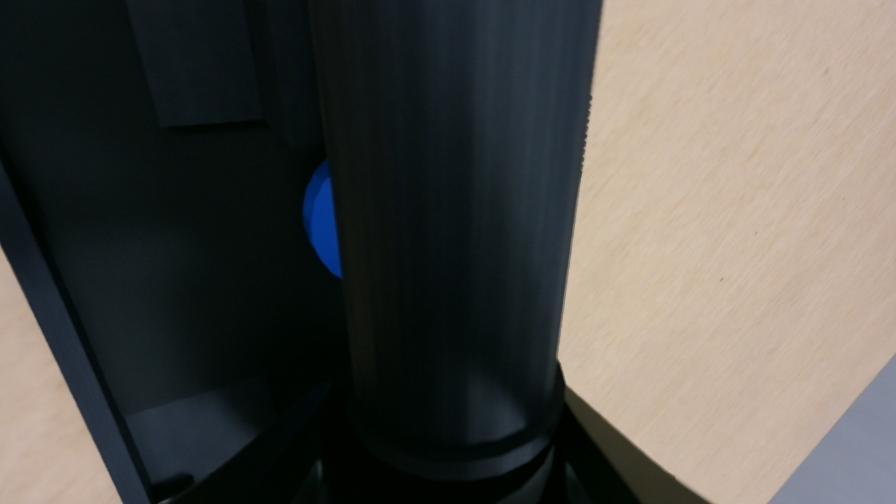

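Request:
{"op": "move", "data": {"target": [0, -0.005, 0, 0.0056, 0, 0, -0.2, 0, 0, 0, 0, 0, 0, 0.3], "speed": 0.03, "cameras": []}}

Scene clock: 3352.47 s.
left_arm: end_effector_position=(+0.4047, +0.0152, +0.0985) grip_measured=-0.073 end_effector_quat_wxyz=(+0.098, -0.381, +0.888, -0.239) | right_arm: end_effector_position=(+0.2457, -0.1013, +0.2776) grip_measured=+0.297 end_effector_quat_wxyz=(+0.374, +0.024, +0.736, +0.564)
Joint positions: left_arm=[-0.593 1.894 1.442 -0.6 0.061 -1.479 0.044] | right_arm=[0.048 0.517 0.488 -0.101 -0.874 0.917 0.061]
Joint torques (N m): left_arm=[-0.25 -14.04 9.35 0.91 0.01 -0.05] | right_arm=[-0.64 0.92 5.98 1.4 -0.21 -0.23]
Heat: left arm: 46 °C; right arm: 35 °C.
Hand target: left_arm +0.4087, +0.0111, +0.1247; +0.112, -0.378, +0.881, -0.261 | right_arm +0.2438, -0.1020, +0.2738; +0.374, +0.020, +0.739, +0.561
Off the commanded pose: left_arm 0.027 m, 3 deg | right_arm 0.004 m, 1 deg.
grip_force (N): 25, 25
move: off_target (left_arm)
No camera images: "cameras" was empty.

Request:
{"op": "move", "data": {"target": [0, -0.003, 0, 0.0035, 0, 0, -0.2, 0, 0, 0, 0, 0, 0, 0.3], "speed": 0.03, "cameras": []}}

Scene clock: 3357.97 s.
left_arm: end_effector_position=(+0.4047, +0.0151, +0.0985) grip_measured=-0.073 end_effector_quat_wxyz=(+0.098, -0.381, +0.888, -0.239) | right_arm: end_effector_position=(+0.2457, -0.1013, +0.2776) grip_measured=+0.297 end_effector_quat_wxyz=(+0.374, +0.024, +0.736, +0.564)
Joint positions: left_arm=[-0.593 1.894 1.442 -0.6 0.061 -1.479 0.044] | right_arm=[0.048 0.517 0.488 -0.101 -0.874 0.917 0.061]
Joint torques (N m): left_arm=[-0.24 -14.32 8.85 1.03 0.01 -0.06] | right_arm=[-0.64 0.92 5.97 1.4 -0.21 -0.24]
Heat: left arm: 45 °C; right arm: 35 °C.
Hand target: left_arm +0.4098, +0.0100, +0.1257; +0.114, -0.377, +0.880, -0.266 | right_arm +0.2438, -0.1020, +0.2738; +0.374, +0.020, +0.739, +0.561
Off the commanded pose: left_arm 0.028 m, 4 deg | right_arm 0.004 m, 1 deg.
grip_force (N): 25, 25
move: off_target (left_arm)
No camera images: "cameras" was empty.

Request:
{"op": "move", "data": {"target": [0, -0.002, 0, 0.0022, 0, 0, -0.2, 0, 0, 0, 0, 0, 0, 0.3], "speed": 0.03, "cameras": []}}

Request:
{"op": "wait", "data": {"seconds": 0.2, "cameras": []}}

Scene clock: 3362.80 s.
left_arm: end_effector_position=(+0.4046, +0.0149, +0.1014) grip_measured=-0.073 end_effector_quat_wxyz=(+0.099, -0.381, +0.887, -0.242) | right_arm: end_effector_position=(+0.2457, -0.1013, +0.2776) grip_measured=+0.297 end_effector_quat_wxyz=(+0.374, +0.024, +0.736, +0.564)
Joint positions: left_arm=[-0.593 1.887 1.442 -0.6 0.063 -1.479 0.044] | right_arm=[0.048 0.517 0.488 -0.101 -0.874 0.917 0.061]
Joint torques (N m): left_arm=[-0.25 -13.86 8.65 1.11 0.01 -0.07] | right_arm=[-0.62 0.92 5.97 1.4 -0.21 -0.24]
Heat: left arm: 44 °C; right arm: 35 °C.
Hand target: left_arm +0.4105, +0.0093, +0.1265; +0.115, -0.377, +0.879, -0.269 | right_arm +0.2438, -0.1020, +0.2738; +0.374, +0.020, +0.739, +0.561
Off the commanded pose: left_arm 0.026 m, 4 deg | right_arm 0.004 m, 1 deg.
grip_force (N): 25, 25
move: off_target (left_arm)
No camera images: "cameras" was empty.

Scene clock: 3363.00 s.
left_arm: end_effector_position=(+0.4046, +0.0149, +0.1014) grip_measured=-0.073 end_effector_quat_wxyz=(+0.099, -0.381, +0.887, -0.242) | right_arm: end_effector_position=(+0.2457, -0.1013, +0.2776) grip_measured=+0.297 end_effector_quat_wxyz=(+0.374, +0.024, +0.736, +0.564)
Joint positions: left_arm=[-0.593 1.887 1.442 -0.6 0.063 -1.479 0.044] | right_arm=[0.048 0.517 0.488 -0.101 -0.874 0.917 0.061]
Joint torques (N m): left_arm=[-0.25 -13.85 8.64 1.11 0.01 -0.06] | right_arm=[-0.65 0.92 6 1.41 -0.21 -0.24]
Heat: left arm: 44 °C; right arm: 35 °C.
Hand target: left_arm +0.4105, +0.0093, +0.1265; +0.115, -0.377, +0.879, -0.269 | right_arm +0.2438, -0.1020, +0.2738; +0.374, +0.020, +0.739, +0.561
Tool commands: left_gripper/opening=-0.2 right_gripper/opening=+0.3
Off the commanded pose: left_arm 0.026 m, 4 deg | right_arm 0.004 m, 1 deg.
grip_force (N): 25, 25
wait: 0.20 s; at rest by 0.17 s
No camera images: "cameras" was empty.

Request:
{"op": "move", "data": {"target": [0, -0.002, 0, 0.0022, 0, 0, -0.2, 0, 0, 0, 0, 0, 0, 0.3], "speed": 0.03, "cameras": []}}

Request:
{"op": "wait", "data": {"seconds": 0.2, "cameras": []}}

Scene clock: 3391.83 s.
left_arm: end_effector_position=(+0.4057, +0.0140, +0.1022) grip_measured=-0.073 end_effector_quat_wxyz=(+0.101, -0.380, +0.886, -0.245) | right_arm: end_effector_position=(+0.2457, -0.1013, +0.2776) grip_measured=+0.297 end_effector_quat_wxyz=(+0.374, +0.024, +0.736, +0.564)
Joint positions: left_arm=[-0.593 1.887 1.442 -0.593 0.063 -1.479 0.044] | right_arm=[0.048 0.517 0.488 -0.101 -0.874 0.917 0.061]
Joint torques (N m): left_arm=[-0.24 -13.97 8.4 1.13 0.01 -0.07] | right_arm=[-0.64 0.94 5.98 1.4 -0.21 -0.24]
Heat: left arm: 41 °C; right arm: 35 °C.
Hand target: left_arm +0.4112, +0.0087, +0.1272; +0.117, -0.377, +0.878, -0.272 | right_arm +0.2438, -0.1020, +0.2738; +0.374, +0.020, +0.739, +0.561
Off the commanded pose: left_arm 0.026 m, 4 deg | right_arm 0.004 m, 1 deg.
grip_force (N): 25, 25
move: off_target (left_arm)
No camera images: "cameras" was empty.

Scene clock: 3392.03 s.
left_arm: end_effector_position=(+0.4058, +0.0139, +0.1023) grip_measured=-0.073 end_effector_quat_wxyz=(+0.101, -0.380, +0.886, -0.245) | right_arm: end_effector_position=(+0.2457, -0.1013, +0.2776) grip_measured=+0.297 end_effector_quat_wxyz=(+0.374, +0.024, +0.736, +0.564)
Joint positions: left_arm=[-0.593 1.887 1.442 -0.593 0.063 -1.479 0.044] | right_arm=[0.048 0.517 0.488 -0.101 -0.874 0.917 0.061]
Joint torques (N m): left_arm=[-0.25 -13.98 8.39 1.13 0.01 -0.07] | right_arm=[-0.62 0.92 5.98 1.41 -0.21 -0.25]
Heat: left arm: 41 °C; right arm: 35 °C.
Hand target: left_arm +0.4112, +0.0087, +0.1272; +0.117, -0.377, +0.878, -0.272 | right_arm +0.2438, -0.1020, +0.2738; +0.374, +0.020, +0.739, +0.561
Tool commands: left_gripper/opening=-0.2 right_gripper/opening=+0.3
Off the commanded pose: left_arm 0.026 m, 4 deg | right_arm 0.004 m, 1 deg.
grip_force (N): 25, 25
wait: 0.20 s; at rest by 0.17 s
No camera images: "cameras" was empty.

Request:
{"op": "move", "data": {"target": [0, 0.0068, 0.0115, 0, 0, 0, -0.2, 0, 0, 0, 0, 0, 0, 0.3], "speed": 0.03, "cameras": []}}

Request:
{"op": "wait", "data": {"seconds": 0.2, "cameras": []}}

Scene clock: 3404.97 s.
left_arm: end_effector_position=(+0.4079, +0.0122, +0.1040) grip_measured=-0.073 end_effector_quat_wxyz=(+0.104, -0.379, +0.885, -0.250) | right_arm: end_effector_position=(+0.2457, -0.1013, +0.2776) grip_measured=+0.297 end_effector_quat_wxyz=(+0.374, +0.024, +0.736, +0.564)
Joint positions: left_arm=[-0.593 1.887 1.442 -0.58 0.063 -1.479 0.044] | right_arm=[0.048 0.517 0.488 -0.101 -0.874 0.917 0.061]
Joint torques (N m): left_arm=[-0.27 -13.19 6.79 1.29 0.01 -0.07] | right_arm=[-0.64 0.92 6 1.4 -0.21 -0.25]
Heat: left arm: 40 °C; right arm: 35 °C.
Hand target: left_arm +0.4116, +0.0083, +0.1191; +0.117, -0.377, +0.878, -0.272 | right_arm +0.2438, -0.1020, +0.2738; +0.374, +0.020, +0.739, +0.561
Off the commanded pose: left_arm 0.016 m, 3 deg | right_arm 0.004 m, 1 deg.
grip_force (N): 25, 25
move: off_target (left_arm)
No camera images: "cameras" was empty.

Scene clock: 3405.17 s.
left_arm: end_effector_position=(+0.4079, +0.0122, +0.1040) grip_measured=-0.073 end_effector_quat_wxyz=(+0.104, -0.379, +0.885, -0.250) | right_arm: end_effector_position=(+0.2457, -0.1013, +0.2776) grip_measured=+0.297 end_effector_quat_wxyz=(+0.374, +0.024, +0.736, +0.564)
Joint positions: left_arm=[-0.593 1.887 1.442 -0.58 0.063 -1.479 0.044] | right_arm=[0.048 0.517 0.488 -0.101 -0.874 0.917 0.061]
Joint torques (N m): left_arm=[-0.25 -13.18 6.78 1.28 0.01 -0.07] | right_arm=[-0.64 0.92 5.97 1.4 -0.21 -0.25]
Heat: left arm: 40 °C; right arm: 35 °C.
Hand target: left_arm +0.4116, +0.0083, +0.1191; +0.117, -0.377, +0.878, -0.272 | right_arm +0.2438, -0.1020, +0.2738; +0.374, +0.020, +0.739, +0.561
Tool commands: left_gripper/opening=-0.2 right_gripper/opening=+0.3
Off the commanded pose: left_arm 0.016 m, 3 deg | right_arm 0.004 m, 1 deg.
grip_force (N): 25, 25
wait: 0.20 s; at rest by 0.17 s
No camera images: "cameras" was empty.

Request:
{"op": "move", "data": {"target": [0, 0.0025, 0.0043, -0.0015, 0, 0, -0.2, 0, 0, 0, 0, 0, 0, 0.3], "speed": 0.03, "cameras": []}}

Request:
{"op": "wait", "data": {"seconds": 0.2, "cameras": []}}

Scene clock: 3423.57 s.
left_arm: end_effector_position=(+0.4079, +0.0122, +0.1040) grip_measured=-0.073 end_effector_quat_wxyz=(+0.104, -0.379, +0.885, -0.250) | right_arm: end_effector_position=(+0.2457, -0.1013, +0.2776) grip_measured=+0.297 end_effector_quat_wxyz=(+0.374, +0.024, +0.736, +0.564)
Joint positions: left_arm=[-0.593 1.887 1.442 -0.58 0.063 -1.479 0.044] | right_arm=[0.048 0.517 0.488 -0.101 -0.874 0.917 0.061]
Joint torques (N m): left_arm=[-0.28 -12.59 6.69 1.31 0 -0.07] | right_arm=[-0.64 0.94 6 1.41 -0.21 -0.24]
Heat: left arm: 40 °C; right arm: 35 °C.
Hand target: left_arm +0.4117, +0.0081, +0.1161; +0.116, -0.377, +0.878, -0.270 | right_arm +0.2438, -0.1020, +0.2738; +0.374, +0.020, +0.739, +0.561
Off the commanded pose: left_arm 0.013 m, 3 deg | right_arm 0.004 m, 1 deg.
grip_force (N): 25, 25
move: off_target (left_arm)
No camera images: "cameras" was empty.

Scene clock: 3423.77 s.
left_arm: end_effector_position=(+0.4079, +0.0122, +0.1040) grip_measured=-0.073 end_effector_quat_wxyz=(+0.104, -0.379, +0.885, -0.250) | right_arm: end_effector_position=(+0.2457, -0.1013, +0.2776) grip_measured=+0.297 end_effector_quat_wxyz=(+0.374, +0.024, +0.736, +0.564)
Joint positions: left_arm=[-0.593 1.887 1.442 -0.58 0.063 -1.479 0.044] | right_arm=[0.048 0.517 0.488 -0.101 -0.874 0.917 0.061]
Joint torques (N m): left_arm=[-0.28 -12.59 6.69 1.31 0 -0.07] | right_arm=[-0.64 0.94 5.98 1.4 -0.21 -0.24]
Heat: left arm: 40 °C; right arm: 35 °C.
Hand target: left_arm +0.4117, +0.0081, +0.1161; +0.116, -0.377, +0.878, -0.270 | right_arm +0.2438, -0.1020, +0.2738; +0.374, +0.020, +0.739, +0.561
Tool commands: left_gripper/opening=-0.2 right_gripper/opening=+0.3
Off the commanded pose: left_arm 0.013 m, 3 deg | right_arm 0.004 m, 1 deg.
grip_force (N): 25, 25
wait: 0.20 s; at rest by 0.17 s
No camera images: "cameras" was empty.

Request:
{"op": "move", "data": {"target": [0, 0.0025, 0.0043, 0, 0, 0, -0.2, 0, 0, 0, 0, 0, 0, 0.3], "speed": 0.03, "cameras": []}}

Request:
{"op": "wait", "data": {"seconds": 0.2, "cameras": []}}

Scene clock: 3429.20 s.
left_arm: end_effector_position=(+0.4081, +0.0121, +0.1041) grip_measured=-0.073 end_effector_quat_wxyz=(+0.104, -0.379, +0.885, -0.251) | right_arm: end_effector_position=(+0.2457, -0.1013, +0.2776) grip_measured=+0.297 end_effector_quat_wxyz=(+0.374, +0.024, +0.736, +0.564)
Joint positions: left_arm=[-0.593 1.887 1.442 -0.579 0.063 -1.479 0.044] | right_arm=[0.048 0.517 0.488 -0.101 -0.874 0.917 0.061]
Joint torques (N m): left_arm=[-0.28 -12.27 6.12 1.39 0 -0.07] | right_arm=[-0.62 0.92 6 1.4 -0.21 -0.24]
Heat: left arm: 40 °C; right arm: 35 °C.
Hand target: left_arm +0.4119, +0.0080, +0.1132; +0.116, -0.377, +0.878, -0.270 | right_arm +0.2438, -0.1020, +0.2738; +0.374, +0.020, +0.739, +0.561
Off the commanded pose: left_arm 0.011 m, 3 deg | right_arm 0.004 m, 1 deg.
grip_force (N): 25, 25
move: off_target (left_arm)
No camera images: "cameras" was empty.

Scene clock: 3429.40 s.
left_arm: end_effector_position=(+0.4081, +0.0121, +0.1041) grip_measured=-0.073 end_effector_quat_wxyz=(+0.104, -0.379, +0.885, -0.251) | right_arm: end_effector_position=(+0.2457, -0.1013, +0.2776) grip_measured=+0.297 end_effector_quat_wxyz=(+0.374, +0.024, +0.736, +0.564)
Joint positions: left_arm=[-0.593 1.887 1.442 -0.579 0.063 -1.479 0.044] | right_arm=[0.048 0.517 0.488 -0.101 -0.874 0.917 0.061]
Joint torques (N m): left_arm=[-0.28 -12.27 6.12 1.39 0 -0.07] | right_arm=[-0.62 0.92 5.98 1.4 -0.2 -0.24]
Heat: left arm: 40 °C; right arm: 35 °C.
Hand target: left_arm +0.4119, +0.0080, +0.1132; +0.116, -0.377, +0.878, -0.270 | right_arm +0.2438, -0.1020, +0.2738; +0.374, +0.020, +0.739, +0.561
Tool commands: left_gripper/opening=-0.2 right_gripper/opening=+0.3
Off the commanded pose: left_arm 0.011 m, 3 deg | right_arm 0.004 m, 1 deg.
grip_force (N): 25, 25
wait: 0.20 s; at rest by 0.17 s
No camera images: "cameras" was empty.

Request:
{"op": "move", "data": {"target": [0, 0.0025, 0.0043, -0.0005, 0, 0, -0.2, 0, 0, 0, 0, 0, 0, 0.3], "speed": 0.03, "cameras": []}}

Request:
{"op": "wait", "data": {"seconds": 0.2, "cameras": []}}

Scene clock: 3435.07 s.
left_arm: end_effector_position=(+0.4082, +0.0120, +0.1042) grip_measured=-0.073 end_effector_quat_wxyz=(+0.104, -0.379, +0.885, -0.251) | right_arm: end_effector_position=(+0.2457, -0.1013, +0.2776) grip_measured=+0.297 end_effector_quat_wxyz=(+0.374, +0.024, +0.736, +0.564)
Joint positions: left_arm=[-0.593 1.887 1.442 -0.578 0.063 -1.479 0.044] | right_arm=[0.048 0.517 0.488 -0.101 -0.874 0.917 0.061]
Joint torques (N m): left_arm=[-0.29 -11.85 5.72 1.46 0 -0.07] | right_arm=[-0.62 0.92 5.98 1.4 -0.21 -0.24]
Heat: left arm: 40 °C; right arm: 35 °C.
Hand target: left_arm +0.4120, +0.0078, +0.1102; +0.116, -0.377, +0.879, -0.269 | right_arm +0.2438, -0.1020, +0.2738; +0.374, +0.020, +0.739, +0.561
Off the commanded pose: left_arm 0.008 m, 3 deg | right_arm 0.004 m, 1 deg.
grip_force (N): 25, 25
move: off_target (left_arm)
No camera images: "cameras" was empty.

Scene clock: 3435.27 s.
left_arm: end_effector_position=(+0.4082, +0.0120, +0.1042) grip_measured=-0.073 end_effector_quat_wxyz=(+0.104, -0.379, +0.885, -0.251) | right_arm: end_effector_position=(+0.2457, -0.1013, +0.2776) grip_measured=+0.297 end_effector_quat_wxyz=(+0.374, +0.024, +0.736, +0.564)
Joint positions: left_arm=[-0.593 1.887 1.442 -0.578 0.063 -1.479 0.044] | right_arm=[0.048 0.517 0.488 -0.101 -0.874 0.917 0.061]
Joint torques (N m): left_arm=[-0.28 -11.86 5.72 1.46 0 -0.07] | right_arm=[-0.64 0.92 5.98 1.41 -0.21 -0.24]
Heat: left arm: 40 °C; right arm: 35 °C.
Hand target: left_arm +0.4120, +0.0078, +0.1102; +0.116, -0.377, +0.879, -0.269 | right_arm +0.2438, -0.1020, +0.2738; +0.374, +0.020, +0.739, +0.561
Tool commands: left_gripper/opening=-0.2 right_gripper/opening=+0.3
Off the commanded pose: left_arm 0.008 m, 3 deg | right_arm 0.004 m, 1 deg.
grip_force (N): 25, 25
wait: 0.20 s; at rest by 0.17 s
No camera images: "cameras" was empty.

Request:
{"op": "move", "data": {"target": [0, 0.0025, 0.0043, -0.001, 0, 0, -0.2, 0, 0, 0, 0, 0, 0, 0.3], "speed": 0.03, "cameras": []}}

Request:
{"op": "wait", "data": {"seconds": 0.2, "cameras": []}}

Scene clock: 3447.73 s.
left_arm: end_effector_position=(+0.4084, +0.0119, +0.1028) grip_measured=-0.073 end_effector_quat_wxyz=(+0.105, -0.379, +0.884, -0.252) | right_arm: end_effector_position=(+0.2457, -0.1013, +0.2776) grip_measured=+0.297 end_effector_quat_wxyz=(+0.374, +0.024, +0.736, +0.564)
Joint positions: left_arm=[-0.593 1.887 1.435 -0.569 0.063 -1.479 0.044] | right_arm=[0.048 0.517 0.488 -0.101 -0.874 0.917 0.061]
Joint torques (N m): left_arm=[-0.29 -11.36 5.96 1.43 -0.01 -0.07] | right_arm=[-0.64 0.92 6 1.4 -0.21 -0.24]
Heat: left arm: 40 °C; right arm: 35 °C.
Hand target: left_arm +0.4122, +0.0077, +0.1072; +0.115, -0.377, +0.879, -0.268 | right_arm +0.2438, -0.1020, +0.2738; +0.374, +0.020, +0.739, +0.561
Off the commanded pose: left_arm 0.007 m, 2 deg | right_arm 0.004 m, 1 deg.
grip_force (N): 25, 25
move: done
No camera images: "cameras" was empty.

Scene clock: 3447.93 s.
left_arm: end_effector_position=(+0.4084, +0.0119, +0.1028) grip_measured=-0.073 end_effector_quat_wxyz=(+0.105, -0.379, +0.884, -0.252) | right_arm: end_effector_position=(+0.2457, -0.1013, +0.2776) grip_measured=+0.297 end_effector_quat_wxyz=(+0.374, +0.024, +0.736, +0.564)
Joint positions: left_arm=[-0.593 1.887 1.435 -0.569 0.063 -1.479 0.044] | right_arm=[0.048 0.517 0.488 -0.101 -0.874 0.917 0.061]
Joint torques (N m): left_arm=[-0.31 -11.36 5.96 1.43 -0.01 -0.07] | right_arm=[-0.62 0.94 5.98 1.4 -0.21 -0.24]
Heat: left arm: 40 °C; right arm: 35 °C.
Hand target: left_arm +0.4122, +0.0077, +0.1072; +0.115, -0.377, +0.879, -0.268 | right_arm +0.2438, -0.1020, +0.2738; +0.374, +0.020, +0.739, +0.561
Tool commands: left_gripper/opening=-0.2 right_gripper/opening=+0.3
Off the commanded pose: left_arm 0.007 m, 2 deg | right_arm 0.004 m, 1 deg.
grip_force (N): 25, 25
wait: 0.20 s; at rest by 0.17 s
No camera images: "cameras" was empty.

Request:
{"op": "move", "data": {"target": [0, 0.0030, 0.0043, -0.002, 0, 0, -0.2, 0, 0, 0, 0, 0, 0, 0.3], "speed": 0.03, "cameras": []}}

Request:
{"op": "wait", "data": {"seconds": 0.2, "cameras": []}}

Scene clock: 3455.93 s.
left_arm: end_effector_position=(+0.4084, +0.0119, +0.1028) grip_measured=-0.073 end_effector_quat_wxyz=(+0.105, -0.379, +0.884, -0.252) | right_arm: end_effector_position=(+0.2457, -0.1013, +0.2776) grip_measured=+0.297 end_effector_quat_wxyz=(+0.374, +0.024, +0.736, +0.564)
Joint positions: left_arm=[-0.593 1.887 1.435 -0.569 0.063 -1.479 0.044] | right_arm=[0.048 0.517 0.488 -0.101 -0.874 0.917 0.061]
Joint torques (N m): left_arm=[-0.34 -10.77 5.9 1.43 -0.02 -0.07] | right_arm=[-0.64 0.92 5.98 1.41 -0.2 -0.24]
Heat: left arm: 40 °C; right arm: 35 °C.
Hand target: left_arm +0.4121, +0.0078, +0.1041; +0.114, -0.378, +0.880, -0.265 | right_arm +0.2438, -0.1020, +0.2738; +0.374, +0.020, +0.739, +0.561
Off the commanded pose: left_arm 0.006 m, 2 deg | right_arm 0.004 m, 1 deg.
grip_force (N): 25, 25
move: done
No camera images: "cameras" was empty.

Scene clock: 3456.13 s.
left_arm: end_effector_position=(+0.4084, +0.0119, +0.1028) grip_measured=-0.073 end_effector_quat_wxyz=(+0.105, -0.379, +0.884, -0.252) | right_arm: end_effector_position=(+0.2457, -0.1013, +0.2776) grip_measured=+0.297 end_effector_quat_wxyz=(+0.374, +0.024, +0.736, +0.564)
Joint positions: left_arm=[-0.593 1.887 1.435 -0.569 0.063 -1.479 0.044] | right_arm=[0.048 0.517 0.488 -0.101 -0.874 0.917 0.061]
Joint torques (N m): left_arm=[-0.34 -10.77 5.9 1.43 -0.01 -0.07] | right_arm=[-0.64 0.92 5.97 1.4 -0.2 -0.24]
Heat: left arm: 40 °C; right arm: 35 °C.
Hand target: left_arm +0.4121, +0.0078, +0.1041; +0.114, -0.378, +0.880, -0.265 | right_arm +0.2438, -0.1020, +0.2738; +0.374, +0.020, +0.739, +0.561
Tool commands: left_gripper/opening=-0.2 right_gripper/opening=+0.3
Off the commanded pose: left_arm 0.006 m, 2 deg | right_arm 0.004 m, 1 deg.
grip_force (N): 25, 25
wait: 0.20 s; at rest by 0.17 s
No camera images: "cameras" was empty.

Request:
{"op": "move", "data": {"target": [0, 0.0030, 0.0043, -0.0005, 0, 0, -0.2, 0, 0, 0, 0, 0, 0, 0.3], "speed": 0.03, "cameras": []}}

Request:
{"op": "wait", "data": {"seconds": 0.2, "cameras": []}}

Scene clock: 3464.13 s.
left_arm: end_effector_position=(+0.4085, +0.0117, +0.1015) grip_measured=-0.073 end_effector_quat_wxyz=(+0.105, -0.379, +0.884, -0.253) | right_arm: end_effector_position=(+0.2457, -0.1013, +0.2776) grip_measured=+0.297 end_effector_quat_wxyz=(+0.374, +0.024, +0.736, +0.564)
Joint positions: left_arm=[-0.593 1.887 1.428 -0.559 0.063 -1.479 0.044] | right_arm=[0.048 0.517 0.488 -0.101 -0.874 0.917 0.061]
Joint torques (N m): left_arm=[-0.34 -10.45 5.87 1.43 -0.02 -0.07] | right_arm=[-0.62 0.92 5.97 1.4 -0.21 -0.24]
Heat: left arm: 39 °C; right arm: 35 °C.
Hand target: left_arm +0.4121, +0.0078, +0.1009; +0.113, -0.378, +0.880, -0.264 | right_arm +0.2438, -0.1020, +0.2738; +0.374, +0.020, +0.739, +0.561
Off the commanded pose: left_arm 0.005 m, 2 deg | right_arm 0.004 m, 1 deg.
grip_force (N): 25, 25
move: done
No camera images: "cameras" was empty.

Scene clock: 3464.33 s.
left_arm: end_effector_position=(+0.4085, +0.0117, +0.1015) grip_measured=-0.073 end_effector_quat_wxyz=(+0.105, -0.379, +0.884, -0.253) | right_arm: end_effector_position=(+0.2457, -0.1013, +0.2776) grip_measured=+0.297 end_effector_quat_wxyz=(+0.374, +0.024, +0.736, +0.564)
Joint positions: left_arm=[-0.593 1.887 1.428 -0.559 0.063 -1.479 0.044] | right_arm=[0.048 0.517 0.488 -0.101 -0.874 0.917 0.061]
Joint torques (N m): left_arm=[-0.34 -10.48 5.89 1.43 -0.02 -0.07] | right_arm=[-0.62 0.95 5.97 1.4 -0.2 -0.25]
Heat: left arm: 39 °C; right arm: 35 °C.
Hand target: left_arm +0.4121, +0.0078, +0.1009; +0.113, -0.378, +0.880, -0.264 | right_arm +0.2438, -0.1020, +0.2738; +0.374, +0.020, +0.739, +0.561
Tool commands: left_gripper/opening=-0.2 right_gripper/opening=+0.3
Off the commanded pose: left_arm 0.005 m, 2 deg | right_arm 0.004 m, 1 deg.
grip_force (N): 25, 25
wait: 0.20 s; at rest by 0.17 s
No camera images: "cameras" was empty.

Request:
{"op": "move", "data": {"target": [0, 0.0050, 0.0032, -0.0032, 0, 0, -0.2, 0, 0, 0, 0, 0, 0, 0.3], "speed": 0.03, "cameras": []}}

Request:
{"op": "wait", "data": {"seconds": 0.2, "cameras": []}}

Scene clock: 3473.30 s.
left_arm: end_effector_position=(+0.4085, +0.0117, +0.1015) grip_measured=-0.073 end_effector_quat_wxyz=(+0.105, -0.379, +0.884, -0.253) | right_arm: end_effector_position=(+0.2457, -0.1013, +0.2776) grip_measured=+0.297 end_effector_quat_wxyz=(+0.374, +0.024, +0.736, +0.564)
Joint positions: left_arm=[-0.593 1.887 1.428 -0.559 0.063 -1.479 0.044] | right_arm=[0.048 0.517 0.488 -0.101 -0.874 0.917 0.061]
Joint torques (N m): left_arm=[-0.34 -10.1 5.71 1.4 -0.02 -0.06] | right_arm=[-0.62 0.92 6 1.4 -0.21 -0.24]
Heat: left arm: 39 °C; right arm: 35 °C.
Hand target: left_arm +0.4110, +0.0088, +0.0977; +0.112, -0.378, +0.881, -0.260 | right_arm +0.2438, -0.1020, +0.2738; +0.374, +0.020, +0.739, +0.561
Off the commanded pose: left_arm 0.005 m, 1 deg | right_arm 0.004 m, 1 deg.
grip_force (N): 25, 25
move: done
No camera images: "cameras" was empty.

Scene clock: 3473.50 s.
left_arm: end_effector_position=(+0.4085, +0.0117, +0.1015) grip_measured=-0.073 end_effector_quat_wxyz=(+0.105, -0.379, +0.884, -0.253) | right_arm: end_effector_position=(+0.2457, -0.1013, +0.2776) grip_measured=+0.297 end_effector_quat_wxyz=(+0.374, +0.024, +0.736, +0.564)
Joint positions: left_arm=[-0.593 1.887 1.428 -0.559 0.063 -1.479 0.044] | right_arm=[0.048 0.517 0.488 -0.101 -0.874 0.917 0.061]
Joint torques (N m): left_arm=[-0.34 -10.1 5.71 1.4 -0.03 -0.06] | right_arm=[-0.64 0.94 5.98 1.41 -0.21 -0.24]
Heat: left arm: 39 °C; right arm: 35 °C.
Hand target: left_arm +0.4110, +0.0088, +0.0977; +0.112, -0.378, +0.881, -0.260 | right_arm +0.2438, -0.1020, +0.2738; +0.374, +0.020, +0.739, +0.561
Tool commands: left_gripper/opening=-0.2 right_gripper/opening=+0.3
Off the commanded pose: left_arm 0.005 m, 1 deg | right_arm 0.004 m, 1 deg.
grip_force (N): 25, 25
wait: 0.20 s; at rest by 0.17 s
No camera images: "cameras" was empty.

Request:
{"op": "move", "data": {"target": [0, 0.0065, 0.0048, -0.0036, 0, 0, -0.2, 0, 0, 0, 0, 0, 0, 0.3], "speed": 0.03, "cameras": []}}

Request:
{"op": "wait", "data": {"seconds": 0.2, "cameras": []}}

Scene clock: 3480.00 s.
left_arm: end_effector_position=(+0.4085, +0.0117, +0.0996) grip_measured=-0.073 end_effector_quat_wxyz=(+0.106, -0.379, +0.884, -0.254) | right_arm: end_effector_position=(+0.2457, -0.1013, +0.2776) grip_measured=+0.297 end_effector_quat_wxyz=(+0.374, +0.024, +0.736, +0.564)
Joint positions: left_arm=[-0.593 1.887 1.419 -0.548 0.063 -1.479 0.044] | right_arm=[0.048 0.517 0.488 -0.101 -0.874 0.917 0.061]
Joint torques (N m): left_arm=[-0.35 -9.65 5.89 1.31 -0.04 -0.05] | right_arm=[-0.62 0.92 5.98 1.4 -0.21 -0.25]
Heat: left arm: 39 °C; right arm: 35 °C.
Hand target: left_arm +0.4097, +0.0100, +0.0931; +0.109, -0.379, +0.883, -0.255 | right_arm +0.2438, -0.1020, +0.2738; +0.374, +0.020, +0.739, +0.561
Off the commanded pose: left_arm 0.007 m, 0 deg | right_arm 0.004 m, 1 deg.
grip_force (N): 25, 25
move: done
No camera images: "cameras" was empty.

Scene clock: 3480.20 s.
left_arm: end_effector_position=(+0.4086, +0.0118, +0.0997) grip_measured=-0.073 end_effector_quat_wxyz=(+0.106, -0.379, +0.884, -0.254) | right_arm: end_effector_position=(+0.2457, -0.1013, +0.2776) grip_measured=+0.297 end_effector_quat_wxyz=(+0.374, +0.024, +0.736, +0.564)
Joint positions: left_arm=[-0.593 1.887 1.419 -0.548 0.063 -1.479 0.044] | right_arm=[0.048 0.517 0.488 -0.101 -0.874 0.917 0.061]
Joint torques (N m): left_arm=[-0.35 -9.66 5.9 1.31 -0.04 -0.06] | right_arm=[-0.64 0.92 5.98 1.4 -0.21 -0.24]
Heat: left arm: 39 °C; right arm: 35 °C.
Hand target: left_arm +0.4098, +0.0100, +0.0931; +0.110, -0.379, +0.883, -0.255 | right_arm +0.2438, -0.1020, +0.2738; +0.374, +0.020, +0.739, +0.561
Tool commands: left_gripper/opening=-0.2 right_gripper/opening=+0.3
Off the commanded pose: left_arm 0.007 m, 0 deg | right_arm 0.004 m, 1 deg.
grip_force (N): 25, 25
wait: 0.20 s; at rest by 0.17 s
No camera images: "cameras" was empty.

Request:
{"op": "move", "data": {"target": [0, 0.0167, 0, -0.0127, 0, 0, -0.2, 0, 0, 0, 0, 0, 0, 0.3], "speed": 0.03, "cameras": []}}

Request:
{"op": "wait", "data": {"seconds": 0.2, "cameras": []}}

Scene clock: 3492.23 s.
left_arm: end_effector_position=(+0.4086, +0.0121, +0.0995) grip_measured=-0.073 end_effector_quat_wxyz=(+0.106, -0.379, +0.884, -0.253) | right_arm: end_effector_position=(+0.2457, -0.1013, +0.2776) grip_measured=+0.297 end_effector_quat_wxyz=(+0.374, +0.024, +0.736, +0.564)
Joint positions: left_arm=[-0.593 1.887 1.419 -0.549 0.062 -1.479 0.044] | right_arm=[0.048 0.517 0.488 -0.101 -0.874 0.917 0.061]
Joint torques (N m): left_arm=[-0.28 -9.61 5.89 0.97 -0.06 -0.02] | right_arm=[-0.64 0.94 5.98 1.4 -0.21 -0.24]
Heat: left arm: 39 °C; right arm: 35 °C.
Hand target: left_arm +0.4037, +0.0158, +0.0878; +0.102, -0.381, +0.888, -0.237 | right_arm +0.2438, -0.1020, +0.2738; +0.374, +0.020, +0.739, +0.561
Off the commanded pose: left_arm 0.013 m, 2 deg | right_arm 0.004 m, 1 deg.
grip_force (N): 25, 25
move: off_target (left_arm)
No camera images: "cameras" was empty.

Scene clock: 3492.43 s.
left_arm: end_effector_position=(+0.4086, +0.0121, +0.0995) grip_measured=-0.073 end_effector_quat_wxyz=(+0.106, -0.379, +0.884, -0.253) | right_arm: end_effector_position=(+0.2457, -0.1013, +0.2776) grip_measured=+0.297 end_effector_quat_wxyz=(+0.374, +0.024, +0.736, +0.564)
Joint positions: left_arm=[-0.593 1.887 1.419 -0.549 0.062 -1.479 0.044] | right_arm=[0.048 0.517 0.488 -0.101 -0.874 0.917 0.061]
Joint torques (N m): left_arm=[-0.28 -9.62 5.9 0.97 -0.06 -0.02] | right_arm=[-0.64 0.92 5.98 1.41 -0.21 -0.24]
Heat: left arm: 39 °C; right arm: 35 °C.
Hand target: left_arm +0.4037, +0.0158, +0.0878; +0.102, -0.381, +0.888, -0.237 | right_arm +0.2438, -0.1020, +0.2738; +0.374, +0.020, +0.739, +0.561
Tool commands: left_gripper/opening=-0.2 right_gripper/opening=+0.3
Off the commanded pose: left_arm 0.013 m, 2 deg | right_arm 0.004 m, 1 deg.
grip_force (N): 25, 25
wait: 0.20 s; at rest by 0.17 s
No camera images: "cameras" was empty.


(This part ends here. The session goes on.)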